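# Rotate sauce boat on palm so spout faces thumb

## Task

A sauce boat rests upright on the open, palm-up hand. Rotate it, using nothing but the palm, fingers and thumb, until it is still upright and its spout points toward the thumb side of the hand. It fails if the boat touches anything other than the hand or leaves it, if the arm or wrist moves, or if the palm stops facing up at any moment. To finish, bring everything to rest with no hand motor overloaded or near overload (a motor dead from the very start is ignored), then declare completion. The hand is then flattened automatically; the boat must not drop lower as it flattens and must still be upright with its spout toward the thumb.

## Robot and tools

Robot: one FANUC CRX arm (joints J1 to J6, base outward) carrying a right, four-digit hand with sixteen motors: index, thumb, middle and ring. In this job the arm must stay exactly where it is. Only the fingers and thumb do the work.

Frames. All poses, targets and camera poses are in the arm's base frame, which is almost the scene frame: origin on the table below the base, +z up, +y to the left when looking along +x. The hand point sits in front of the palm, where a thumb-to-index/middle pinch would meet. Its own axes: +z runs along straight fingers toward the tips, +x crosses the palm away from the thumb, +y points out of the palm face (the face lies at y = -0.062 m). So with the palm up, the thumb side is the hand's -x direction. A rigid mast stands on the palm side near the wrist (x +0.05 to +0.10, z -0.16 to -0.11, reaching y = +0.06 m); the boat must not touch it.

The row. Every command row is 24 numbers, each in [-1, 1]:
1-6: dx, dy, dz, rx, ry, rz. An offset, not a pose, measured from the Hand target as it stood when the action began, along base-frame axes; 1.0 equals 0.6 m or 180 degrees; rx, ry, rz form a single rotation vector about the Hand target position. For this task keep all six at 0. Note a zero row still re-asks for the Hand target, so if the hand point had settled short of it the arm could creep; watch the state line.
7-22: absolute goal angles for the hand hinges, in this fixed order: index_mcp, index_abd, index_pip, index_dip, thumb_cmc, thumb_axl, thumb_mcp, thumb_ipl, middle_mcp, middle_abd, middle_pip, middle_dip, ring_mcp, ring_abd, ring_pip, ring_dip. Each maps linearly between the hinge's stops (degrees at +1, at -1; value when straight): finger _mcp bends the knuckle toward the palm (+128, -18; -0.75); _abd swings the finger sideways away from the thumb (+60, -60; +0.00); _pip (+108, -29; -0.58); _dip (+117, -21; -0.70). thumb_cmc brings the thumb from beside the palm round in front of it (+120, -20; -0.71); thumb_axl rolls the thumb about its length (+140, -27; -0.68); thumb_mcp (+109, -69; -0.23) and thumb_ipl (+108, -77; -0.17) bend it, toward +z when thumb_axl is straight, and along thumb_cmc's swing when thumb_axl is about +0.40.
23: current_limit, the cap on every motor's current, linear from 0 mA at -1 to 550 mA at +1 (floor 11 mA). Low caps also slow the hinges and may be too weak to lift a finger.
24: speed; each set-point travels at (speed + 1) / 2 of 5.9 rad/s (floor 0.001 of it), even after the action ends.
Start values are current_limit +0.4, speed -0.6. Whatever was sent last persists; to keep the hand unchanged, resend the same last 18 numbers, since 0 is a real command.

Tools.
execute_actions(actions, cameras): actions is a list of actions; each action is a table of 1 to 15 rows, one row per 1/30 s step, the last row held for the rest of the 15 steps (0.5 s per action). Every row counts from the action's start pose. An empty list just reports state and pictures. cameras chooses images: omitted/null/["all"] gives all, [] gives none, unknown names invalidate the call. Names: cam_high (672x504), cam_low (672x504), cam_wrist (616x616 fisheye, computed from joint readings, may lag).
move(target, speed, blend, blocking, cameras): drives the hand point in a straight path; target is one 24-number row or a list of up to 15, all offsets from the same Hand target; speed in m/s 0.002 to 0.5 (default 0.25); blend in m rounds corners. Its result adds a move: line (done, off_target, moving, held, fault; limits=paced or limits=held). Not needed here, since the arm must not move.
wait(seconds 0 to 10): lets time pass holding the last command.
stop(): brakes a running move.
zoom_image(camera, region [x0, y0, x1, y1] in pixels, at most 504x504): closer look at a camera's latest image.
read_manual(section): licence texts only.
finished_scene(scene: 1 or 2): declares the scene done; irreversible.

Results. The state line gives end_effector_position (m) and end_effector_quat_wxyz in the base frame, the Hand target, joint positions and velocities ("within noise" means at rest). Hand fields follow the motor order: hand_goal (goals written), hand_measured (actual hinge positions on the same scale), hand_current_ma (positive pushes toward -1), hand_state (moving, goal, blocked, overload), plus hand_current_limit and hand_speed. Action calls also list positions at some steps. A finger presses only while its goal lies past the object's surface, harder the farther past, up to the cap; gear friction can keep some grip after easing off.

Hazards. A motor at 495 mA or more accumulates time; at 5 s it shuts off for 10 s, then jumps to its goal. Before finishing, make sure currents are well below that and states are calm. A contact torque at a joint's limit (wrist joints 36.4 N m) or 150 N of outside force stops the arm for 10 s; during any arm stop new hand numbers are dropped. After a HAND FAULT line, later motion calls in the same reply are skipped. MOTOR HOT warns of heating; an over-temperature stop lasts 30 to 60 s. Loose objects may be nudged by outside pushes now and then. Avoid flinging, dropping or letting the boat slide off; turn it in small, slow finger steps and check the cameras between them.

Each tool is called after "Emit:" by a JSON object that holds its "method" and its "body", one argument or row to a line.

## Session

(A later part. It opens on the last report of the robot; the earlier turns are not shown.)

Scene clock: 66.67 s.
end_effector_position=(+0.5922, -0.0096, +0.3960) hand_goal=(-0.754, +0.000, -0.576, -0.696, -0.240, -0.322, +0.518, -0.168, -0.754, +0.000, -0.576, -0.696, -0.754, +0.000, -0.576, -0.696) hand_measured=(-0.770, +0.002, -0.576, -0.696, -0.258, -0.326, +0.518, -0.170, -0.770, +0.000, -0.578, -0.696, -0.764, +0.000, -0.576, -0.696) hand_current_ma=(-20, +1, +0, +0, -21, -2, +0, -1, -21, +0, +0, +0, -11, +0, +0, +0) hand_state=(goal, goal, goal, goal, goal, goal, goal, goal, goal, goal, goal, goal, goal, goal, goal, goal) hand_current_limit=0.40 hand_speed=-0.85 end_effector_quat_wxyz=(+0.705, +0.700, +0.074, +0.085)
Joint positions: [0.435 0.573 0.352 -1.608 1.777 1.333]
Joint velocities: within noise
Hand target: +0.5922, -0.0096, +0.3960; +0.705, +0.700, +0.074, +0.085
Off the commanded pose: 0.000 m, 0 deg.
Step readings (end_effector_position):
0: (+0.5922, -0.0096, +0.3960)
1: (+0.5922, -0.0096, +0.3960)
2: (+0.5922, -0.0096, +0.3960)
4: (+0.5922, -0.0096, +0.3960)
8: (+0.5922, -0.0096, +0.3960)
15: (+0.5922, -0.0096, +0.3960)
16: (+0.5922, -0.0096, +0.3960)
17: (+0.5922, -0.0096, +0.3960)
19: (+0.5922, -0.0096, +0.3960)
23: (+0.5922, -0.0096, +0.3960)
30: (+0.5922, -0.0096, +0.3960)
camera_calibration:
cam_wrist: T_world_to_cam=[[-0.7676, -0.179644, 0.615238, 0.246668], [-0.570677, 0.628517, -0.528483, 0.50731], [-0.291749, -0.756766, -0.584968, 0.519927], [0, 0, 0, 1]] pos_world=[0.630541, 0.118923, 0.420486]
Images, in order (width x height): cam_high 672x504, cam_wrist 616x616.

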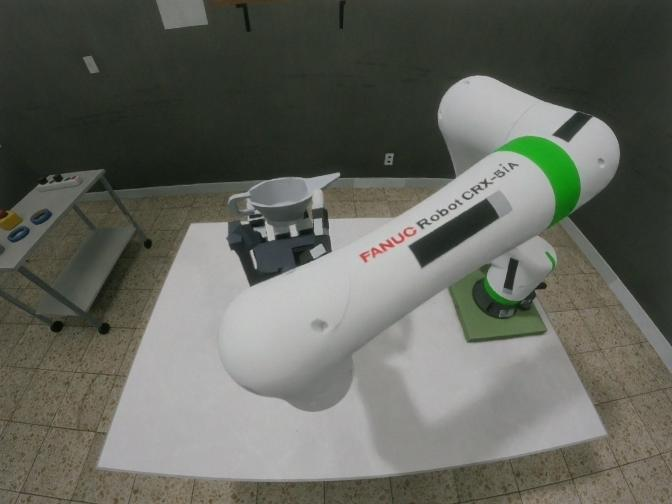

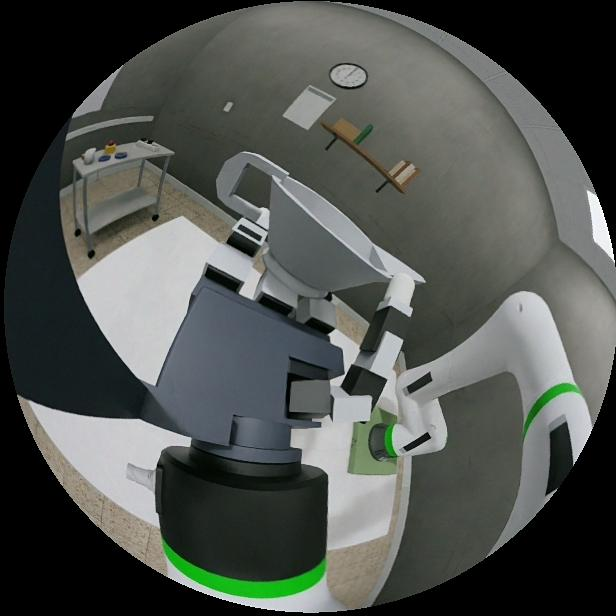

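Emit:
{"method": "execute_actions", "body": {
  "actions": [
    [[0,0,0,0,0,0,-0.754,0,-0.576,-0.696,-0.16,-0.395,0.495,-0.168,-0.754,0,-0.576,-0.696,-0.754,0,-0.576,-0.696,0.4,-0.85]],
    [[0,0,0,0,0,0,-0.754,0,-0.576,-0.696,-0.0929,-0.454,0.474,-0.168,-0.754,0,-0.576,-0.696,-0.754,0,-0.576,-0.696,0.4,-0.85]]
  ],
  "cameras": ["cam_high","cam_wrist"]
}}

Emit:
{"method": "zoom_image", "body": {
  "camera": "cam_wrist",
  "region": [160, 110, 480, 430]
}}

Emit:
{"method": "zoom_image", "body": {
  "camera": "cam_high",
  "region": [230, 150, 350, 250]
}}

Scene clock: 68.33 s.
end_effector_position=(+0.5922, -0.0096, +0.3960) hand_goal=(-0.754, +0.000, -0.576, -0.696, -0.092, -0.454, +0.474, -0.168, -0.754, +0.000, -0.576, -0.696, -0.754, +0.000, -0.576, -0.696) hand_measured=(-0.770, +0.002, -0.576, -0.696, -0.106, -0.456, +0.476, -0.170, -0.770, +0.000, -0.578, -0.696, -0.764, +0.000, -0.576, -0.696) hand_current_ma=(-20, +1, +0, +0, -15, -1, +1, -1, -21, +0, +0, +0, -11, +0, +0, +0) hand_state=(goal, goal, goal, goal, goal, goal, goal, goal, goal, goal, goal, goal, goal, goal, goal, goal) hand_current_limit=0.40 hand_speed=-0.85 end_effector_quat_wxyz=(+0.705, +0.700, +0.074, +0.085)
Joint positions: [0.435 0.573 0.352 -1.608 1.777 1.333]
Joint velocities: within noise
Hand target: +0.5922, -0.0096, +0.3960; +0.705, +0.700, +0.074, +0.085
Off the commanded pose: 0.000 m, 0 deg.
Step readings (end_effector_position):
0: (+0.5922, -0.0096, +0.3960)
1: (+0.5922, -0.0096, +0.3960)
2: (+0.5922, -0.0096, +0.3960)
4: (+0.5922, -0.0096, +0.3960)
8: (+0.5922, -0.0096, +0.3960)
15: (+0.5922, -0.0096, +0.3960)
16: (+0.5922, -0.0096, +0.3960)
17: (+0.5922, -0.0096, +0.3960)
19: (+0.5922, -0.0096, +0.3960)
23: (+0.5922, -0.0096, +0.3960)
30: (+0.5922, -0.0096, +0.3960)
camera_calibration:
cam_wrist: T_world_to_cam=[[-0.7676, -0.179644, 0.615238, 0.246668], [-0.570677, 0.628517, -0.528483, 0.50731], [-0.291749, -0.756766, -0.584968, 0.519927], [0, 0, 0, 1]] pos_world=[0.630541, 0.118923, 0.420486]
Images, in order (width x height): cam_high 672x504, cam_wrist 616x616.

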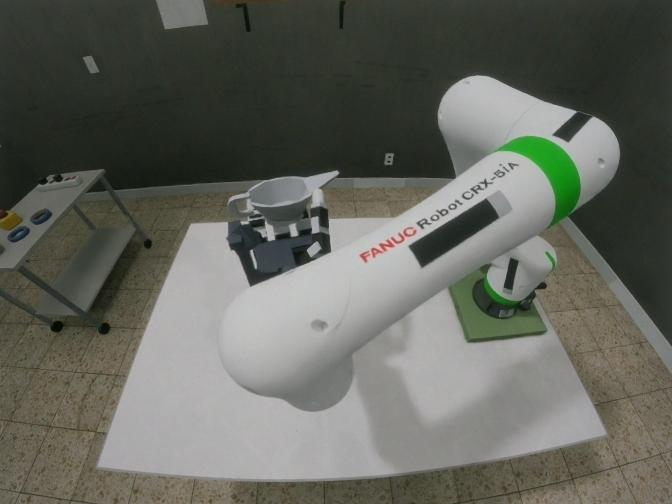

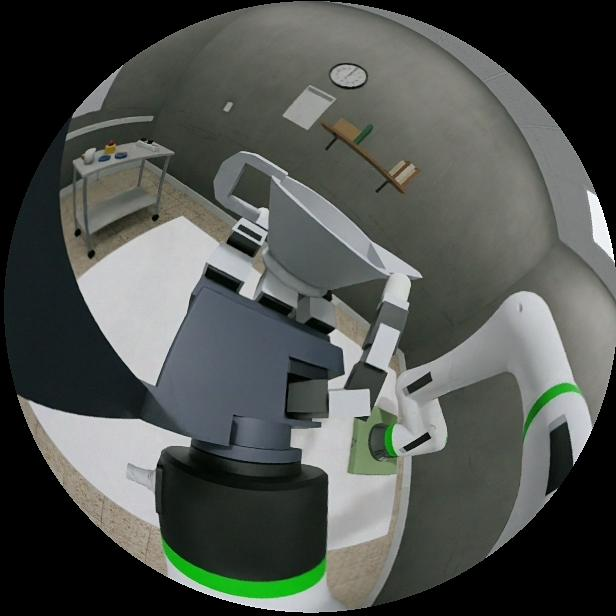

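Scaled by 1.575 from the camera's 616x616 image, which has a finer 880x880 frame.

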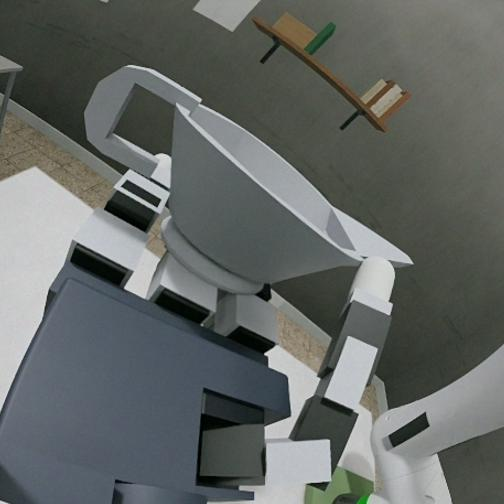

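Scaled by 4.200 from the camera's 672x504 image, which has a finer 960x720 frame.

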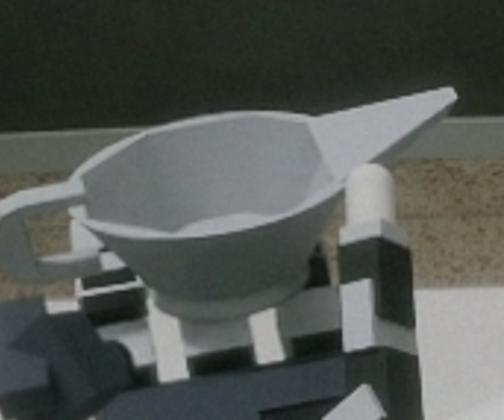

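Emit:
{"method": "execute_actions", "body": {
  "actions": [
    [[0,0,0,0,0,0,-0.754,0,-0.576,-0.696,-0.25,-0.33,0.53,-0.168,-0.754,0,-0.576,-0.696,-0.754,0,-0.576,-0.696,0.4,-0.85]],
    [[0,0,0,0,0,0,-0.754,0,-0.576,-0.696,-0.41,-0.21,0.603,-0.168,-0.754,0,-0.576,-0.696,-0.754,0,-0.576,-0.696,0.4,-0.85]]
  ],
  "cameras": ["cam_high","cam_low","cam_wrist"]
}}

Emit:
{"method": "zoom_image", "body": {
  "camera": "cam_wrist",
  "region": [200, 130, 440, 370]
}}

Emit:
{"method": "zoom_image", "body": {
  "camera": "cam_high",
  "region": [225, 155, 345, 245]
}}

Emit:
{"method": "zoom_image", "body": {
  "camera": "cam_low",
  "region": [230, 80, 430, 230]
}}

Scene clock: 73.17 s.
end_effector_position=(+0.5922, -0.0096, +0.3960) hand_goal=(-0.754, +0.000, -0.576, -0.696, -0.410, -0.210, +0.602, -0.168, -0.754, +0.000, -0.576, -0.696, -0.754, +0.000, -0.576, -0.696) hand_measured=(-0.770, +0.002, -0.576, -0.696, -0.406, -0.212, +0.598, -0.170, -0.772, +0.000, -0.578, -0.696, -0.764, +0.000, -0.576, -0.696) hand_current_ma=(-20, +1, +0, +0, +2, -1, -4, -1, -22, +0, +0, +0, -11, +0, +0, +0) hand_state=(goal, goal, goal, goal, goal, goal, goal, goal, goal, goal, goal, goal, goal, goal, goal, goal) hand_current_limit=0.40 hand_speed=-0.85 end_effector_quat_wxyz=(+0.705, +0.700, +0.074, +0.085)
Joint positions: [0.435 0.573 0.352 -1.608 1.777 1.333]
Joint velocities: within noise
Hand target: +0.5922, -0.0096, +0.3960; +0.705, +0.700, +0.074, +0.085
Off the commanded pose: 0.000 m, 0 deg.
Step readings (end_effector_position):
0: (+0.5922, -0.0096, +0.3960)
1: (+0.5922, -0.0096, +0.3960)
2: (+0.5922, -0.0096, +0.3960)
4: (+0.5922, -0.0096, +0.3960)
8: (+0.5922, -0.0096, +0.3960)
15: (+0.5922, -0.0096, +0.3960)
16: (+0.5922, -0.0096, +0.3960)
17: (+0.5922, -0.0096, +0.3960)
19: (+0.5922, -0.0096, +0.3960)
23: (+0.5922, -0.0096, +0.3960)
30: (+0.5922, -0.0096, +0.3960)
camera_calibration:
cam_wrist: T_world_to_cam=[[-0.7676, -0.179644, 0.615238, 0.246668], [-0.570677, 0.628517, -0.528483, 0.50731], [-0.291749, -0.756766, -0.584968, 0.519927], [0, 0, 0, 1]] pos_world=[0.630541, 0.118923, 0.420486]

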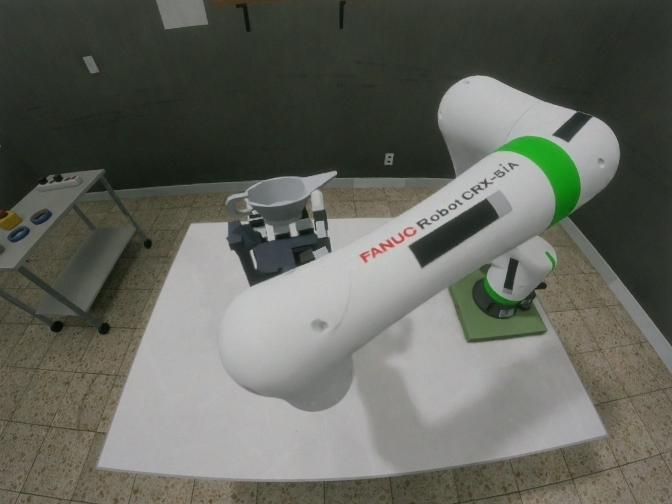

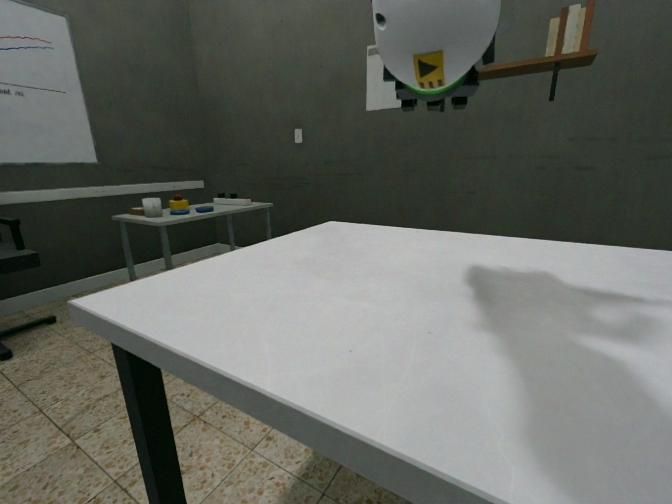

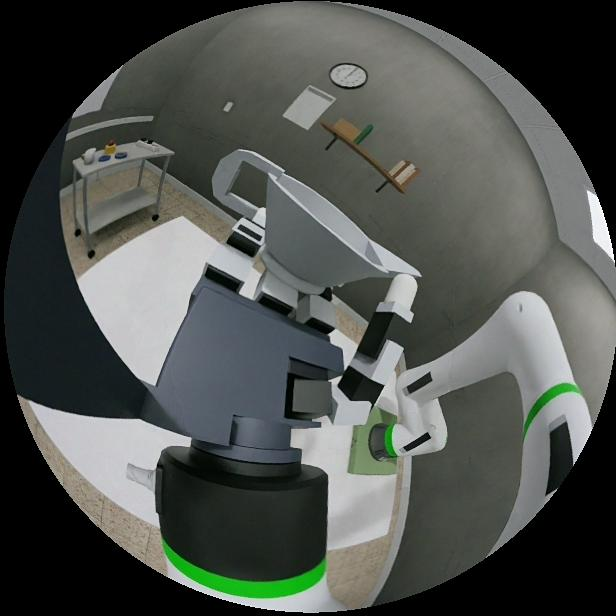

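Scaled by 2.100 from the camera's 616x616 image, which has a finer 880x880 frame.

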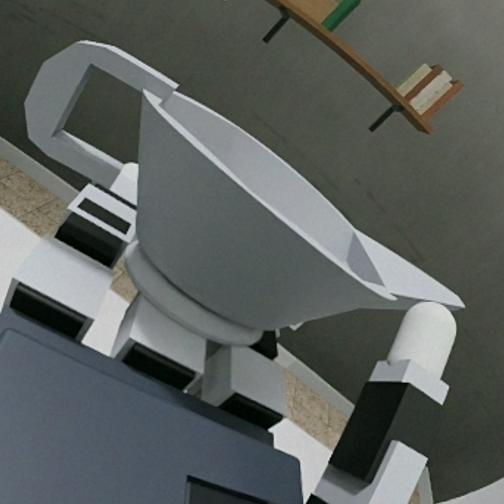

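Scaled by 4.200 from the camera's 672x504 image, which has a finer 960x720 frame.

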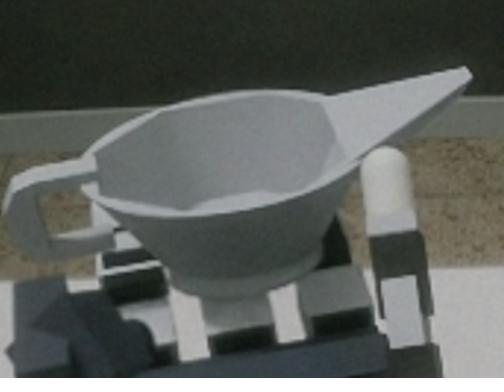

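Scaled by 2.520 from the camera's 672x504 image, which has a finer 960x720 frame.

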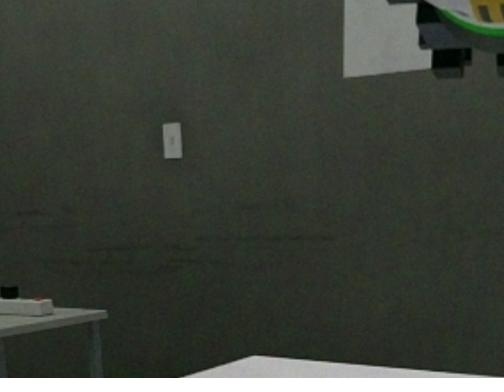

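Emit:
{"method": "execute_actions", "body": {
  "actions": [
    [[0,0,0,0,0,0,-0.754,0,-0.576,-0.696,-0.6,-0.05,0.69,-0.168,-0.754,0,-0.576,-0.696,-0.754,0,-0.576,-0.696,0.4,-0.8]],
    [[0,0,0,0,0,0,-0.754,0,-0.576,-0.696,-0.714,0.1,0.753,-0.168,-0.754,0,-0.576,-0.696,-0.754,0,-0.576,-0.696,0.4,-0.8]]
  ],
  "cameras": ["cam_high","cam_wrist"]
}}

Emit:
{"method": "zoom_image", "body": {
  "camera": "cam_wrist",
  "region": [200, 130, 440, 370]
}}

Emit:
{"method": "zoom_image", "body": {
  "camera": "cam_high",
  "region": [225, 155, 345, 245]
}}

Scene clock: 76.97 s.
end_effector_position=(+0.5922, -0.0096, +0.3960) hand_goal=(-0.754, +0.000, -0.576, -0.696, -0.714, +0.100, +0.752, -0.168, -0.754, +0.000, -0.576, -0.696, -0.754, +0.000, -0.576, -0.696) hand_measured=(-0.770, +0.002, -0.576, -0.696, -0.716, +0.092, +0.750, -0.170, -0.772, +0.000, -0.578, -0.696, -0.764, +0.000, -0.576, -0.696) hand_current_ma=(-20, +1, +0, +0, -1, -10, -2, -1, -22, +0, +0, +0, -11, +0, +0, +0) hand_state=(goal, goal, goal, goal, goal, goal, goal, goal, goal, goal, goal, goal, goal, goal, goal, goal) hand_current_limit=0.40 hand_speed=-0.80 end_effector_quat_wxyz=(+0.705, +0.700, +0.074, +0.085)
Joint positions: [0.435 0.573 0.352 -1.608 1.777 1.333]
Joint velocities: within noise
Hand target: +0.5922, -0.0096, +0.3960; +0.705, +0.700, +0.074, +0.085
Off the commanded pose: 0.000 m, 0 deg.
Step readings (end_effector_position):
0: (+0.5922, -0.0096, +0.3960)
1: (+0.5922, -0.0096, +0.3960)
2: (+0.5922, -0.0096, +0.3960)
4: (+0.5922, -0.0096, +0.3960)
8: (+0.5922, -0.0096, +0.3960)
15: (+0.5922, -0.0096, +0.3960)
16: (+0.5922, -0.0096, +0.3960)
17: (+0.5922, -0.0096, +0.3960)
19: (+0.5922, -0.0096, +0.3960)
23: (+0.5922, -0.0096, +0.3960)
30: (+0.5922, -0.0096, +0.3960)
camera_calibration:
cam_wrist: T_world_to_cam=[[-0.7676, -0.179644, 0.615238, 0.246668], [-0.570677, 0.628517, -0.528483, 0.50731], [-0.291749, -0.756766, -0.584968, 0.519927], [0, 0, 0, 1]] pos_world=[0.630541, 0.118923, 0.420486]
Images, in order (width x height): cam_high 672x504, cam_wrist 616x616.

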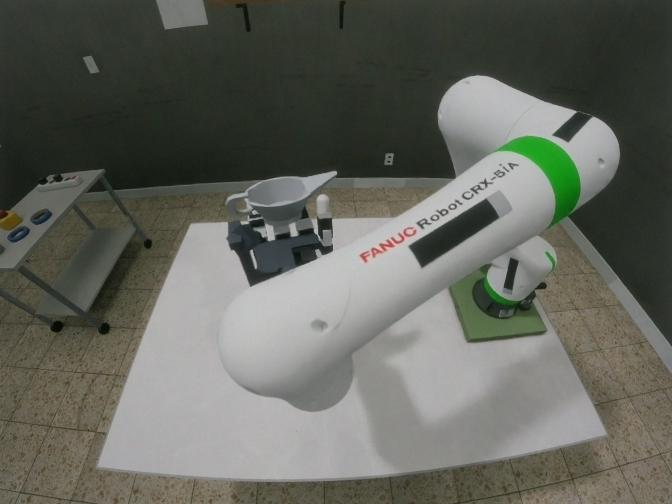

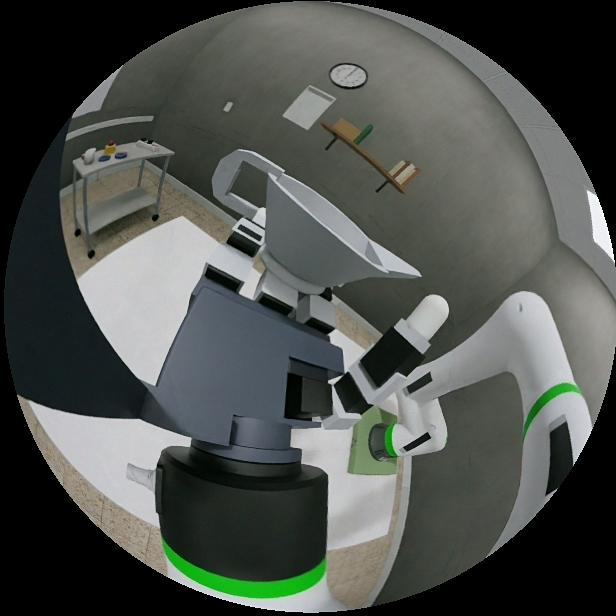

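Scaled by 2.100 from the camera's 616x616 image, which has a finer 880x880 frame.

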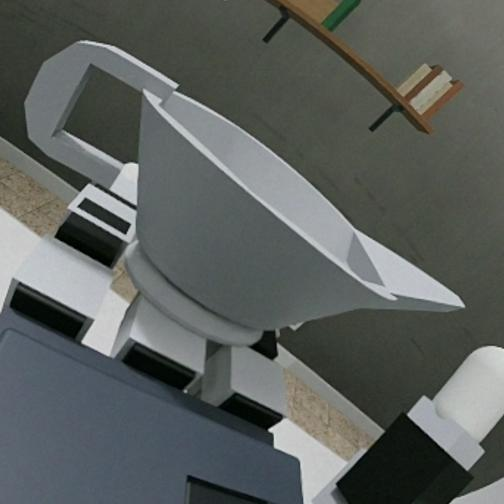

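Scaled by 4.200 from the camera's 672x504 image, which has a finer 960x720 frame.

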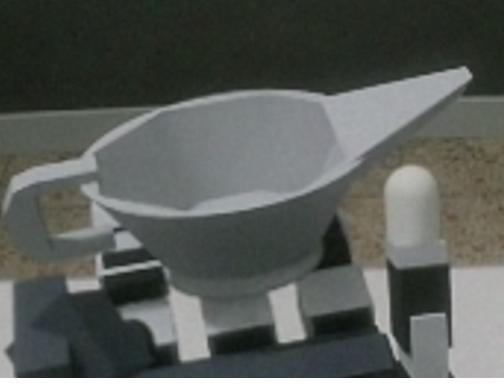

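Emit:
{"method": "execute_actions", "body": {
  "actions": [
    [[0,0,0,0,0,0,-0.754,0,-0.576,-0.696,-0.714,0.1,0.26,-0.168,-0.754,0,-0.576,-0.696,-0.754,0,-0.576,-0.696,0.4,-0.5]],
    [[0,0,0,0,0,0,-0.754,0,-0.576,-0.696,-0.714,-0.3,-0.225,-0.168,-0.754,0,-0.576,-0.696,-0.754,0,-0.576,-0.696,0.4,-0.5]],
    [[0,0,0,0,0,0,-0.754,0,-0.576,-0.696,-0.714,-0.677,-0.225,-0.168,-0.754,0,-0.576,-0.696,-0.754,0,-0.576,-0.696,0.4,-0.5]]
  ],
  "cameras": ["cam_high","cam_wrist"]
}}

Emit:
{"method": "zoom_image", "body": {
  "camera": "cam_wrist",
  "region": [200, 130, 440, 370]
}}

Emit:
{"method": "zoom_image", "body": {
  "camera": "cam_high",
  "region": [225, 155, 345, 245]
}}

Scene clock: 79.13 s.
end_effector_position=(+0.5922, -0.0096, +0.3960) hand_goal=(-0.754, +0.000, -0.576, -0.696, -0.714, -0.678, -0.226, -0.168, -0.754, +0.000, -0.576, -0.696, -0.754, +0.000, -0.576, -0.696) hand_measured=(-0.770, +0.002, -0.576, -0.696, -0.722, -0.676, -0.226, -0.170, -0.772, +0.000, -0.578, -0.696, -0.764, +0.000, -0.576, -0.696) hand_current_ma=(-20, +1, +0, +0, -8, +2, +0, -1, -22, +0, +0, +0, -11, +0, +0, +0) hand_state=(goal, goal, goal, goal, goal, goal, goal, goal, goal, goal, goal, goal, goal, goal, goal, goal) hand_current_limit=0.40 hand_speed=-0.50 end_effector_quat_wxyz=(+0.705, +0.700, +0.074, +0.085)
Joint positions: [0.435 0.573 0.352 -1.608 1.777 1.333]
Joint velocities: within noise
Hand target: +0.5922, -0.0096, +0.3960; +0.705, +0.700, +0.074, +0.085
Off the commanded pose: 0.000 m, 0 deg.
Step readings (end_effector_position):
0: (+0.5922, -0.0096, +0.3960)
1: (+0.5922, -0.0096, +0.3960)
2: (+0.5922, -0.0096, +0.3960)
4: (+0.5922, -0.0096, +0.3960)
8: (+0.5922, -0.0096, +0.3960)
15: (+0.5922, -0.0096, +0.3960)
16: (+0.5922, -0.0096, +0.3960)
17: (+0.5922, -0.0096, +0.3960)
19: (+0.5922, -0.0096, +0.3960)
23: (+0.5922, -0.0096, +0.3960)
30: (+0.5922, -0.0096, +0.3960)
31: (+0.5922, -0.0096, +0.3960)
32: (+0.5922, -0.0096, +0.3960)
34: (+0.5922, -0.0096, +0.3960)
38: (+0.5922, -0.0096, +0.3960)
45: (+0.5922, -0.0096, +0.3960)
camera_calibration:
cam_wrist: T_world_to_cam=[[-0.7676, -0.179644, 0.615238, 0.246668], [-0.570678, 0.628517, -0.528483, 0.50731], [-0.291749, -0.756766, -0.584968, 0.519927], [0, 0, 0, 1]] pos_world=[0.630541, 0.118923, 0.420486]
Images, in order (width x height): cam_high 672x504, cam_wrist 616x616.

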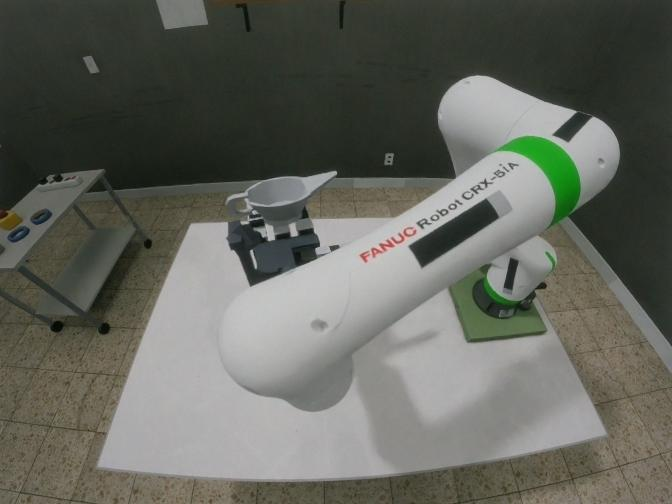

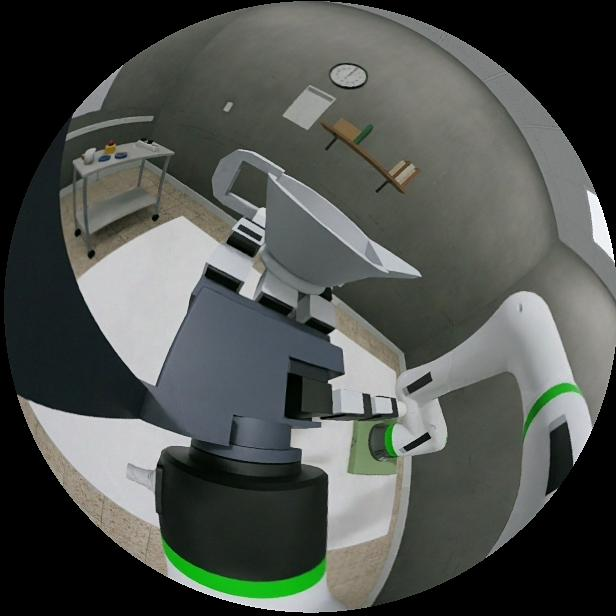

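Scaled by 2.100 from the camera's 616x616 image, which has a finer 880x880 frame.

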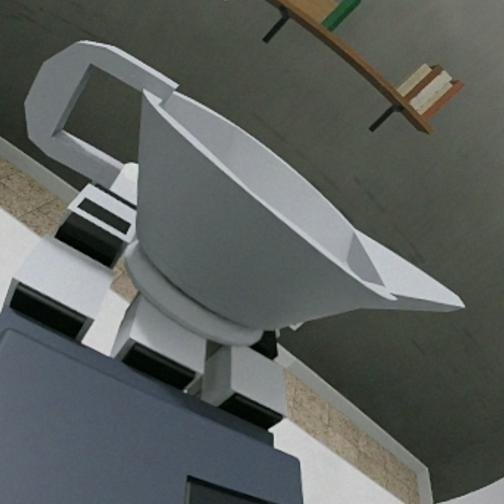

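Scaled by 4.200 from the camera's 672x504 image, which has a finer 960x720 frame.

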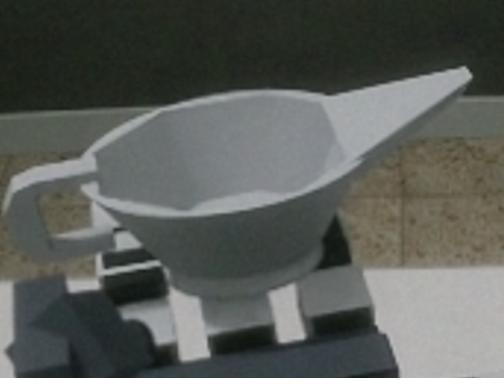

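Emit:
{"method": "finished_scene", "body": {
  "scene": 2
}}

The scene is finished: the task was done.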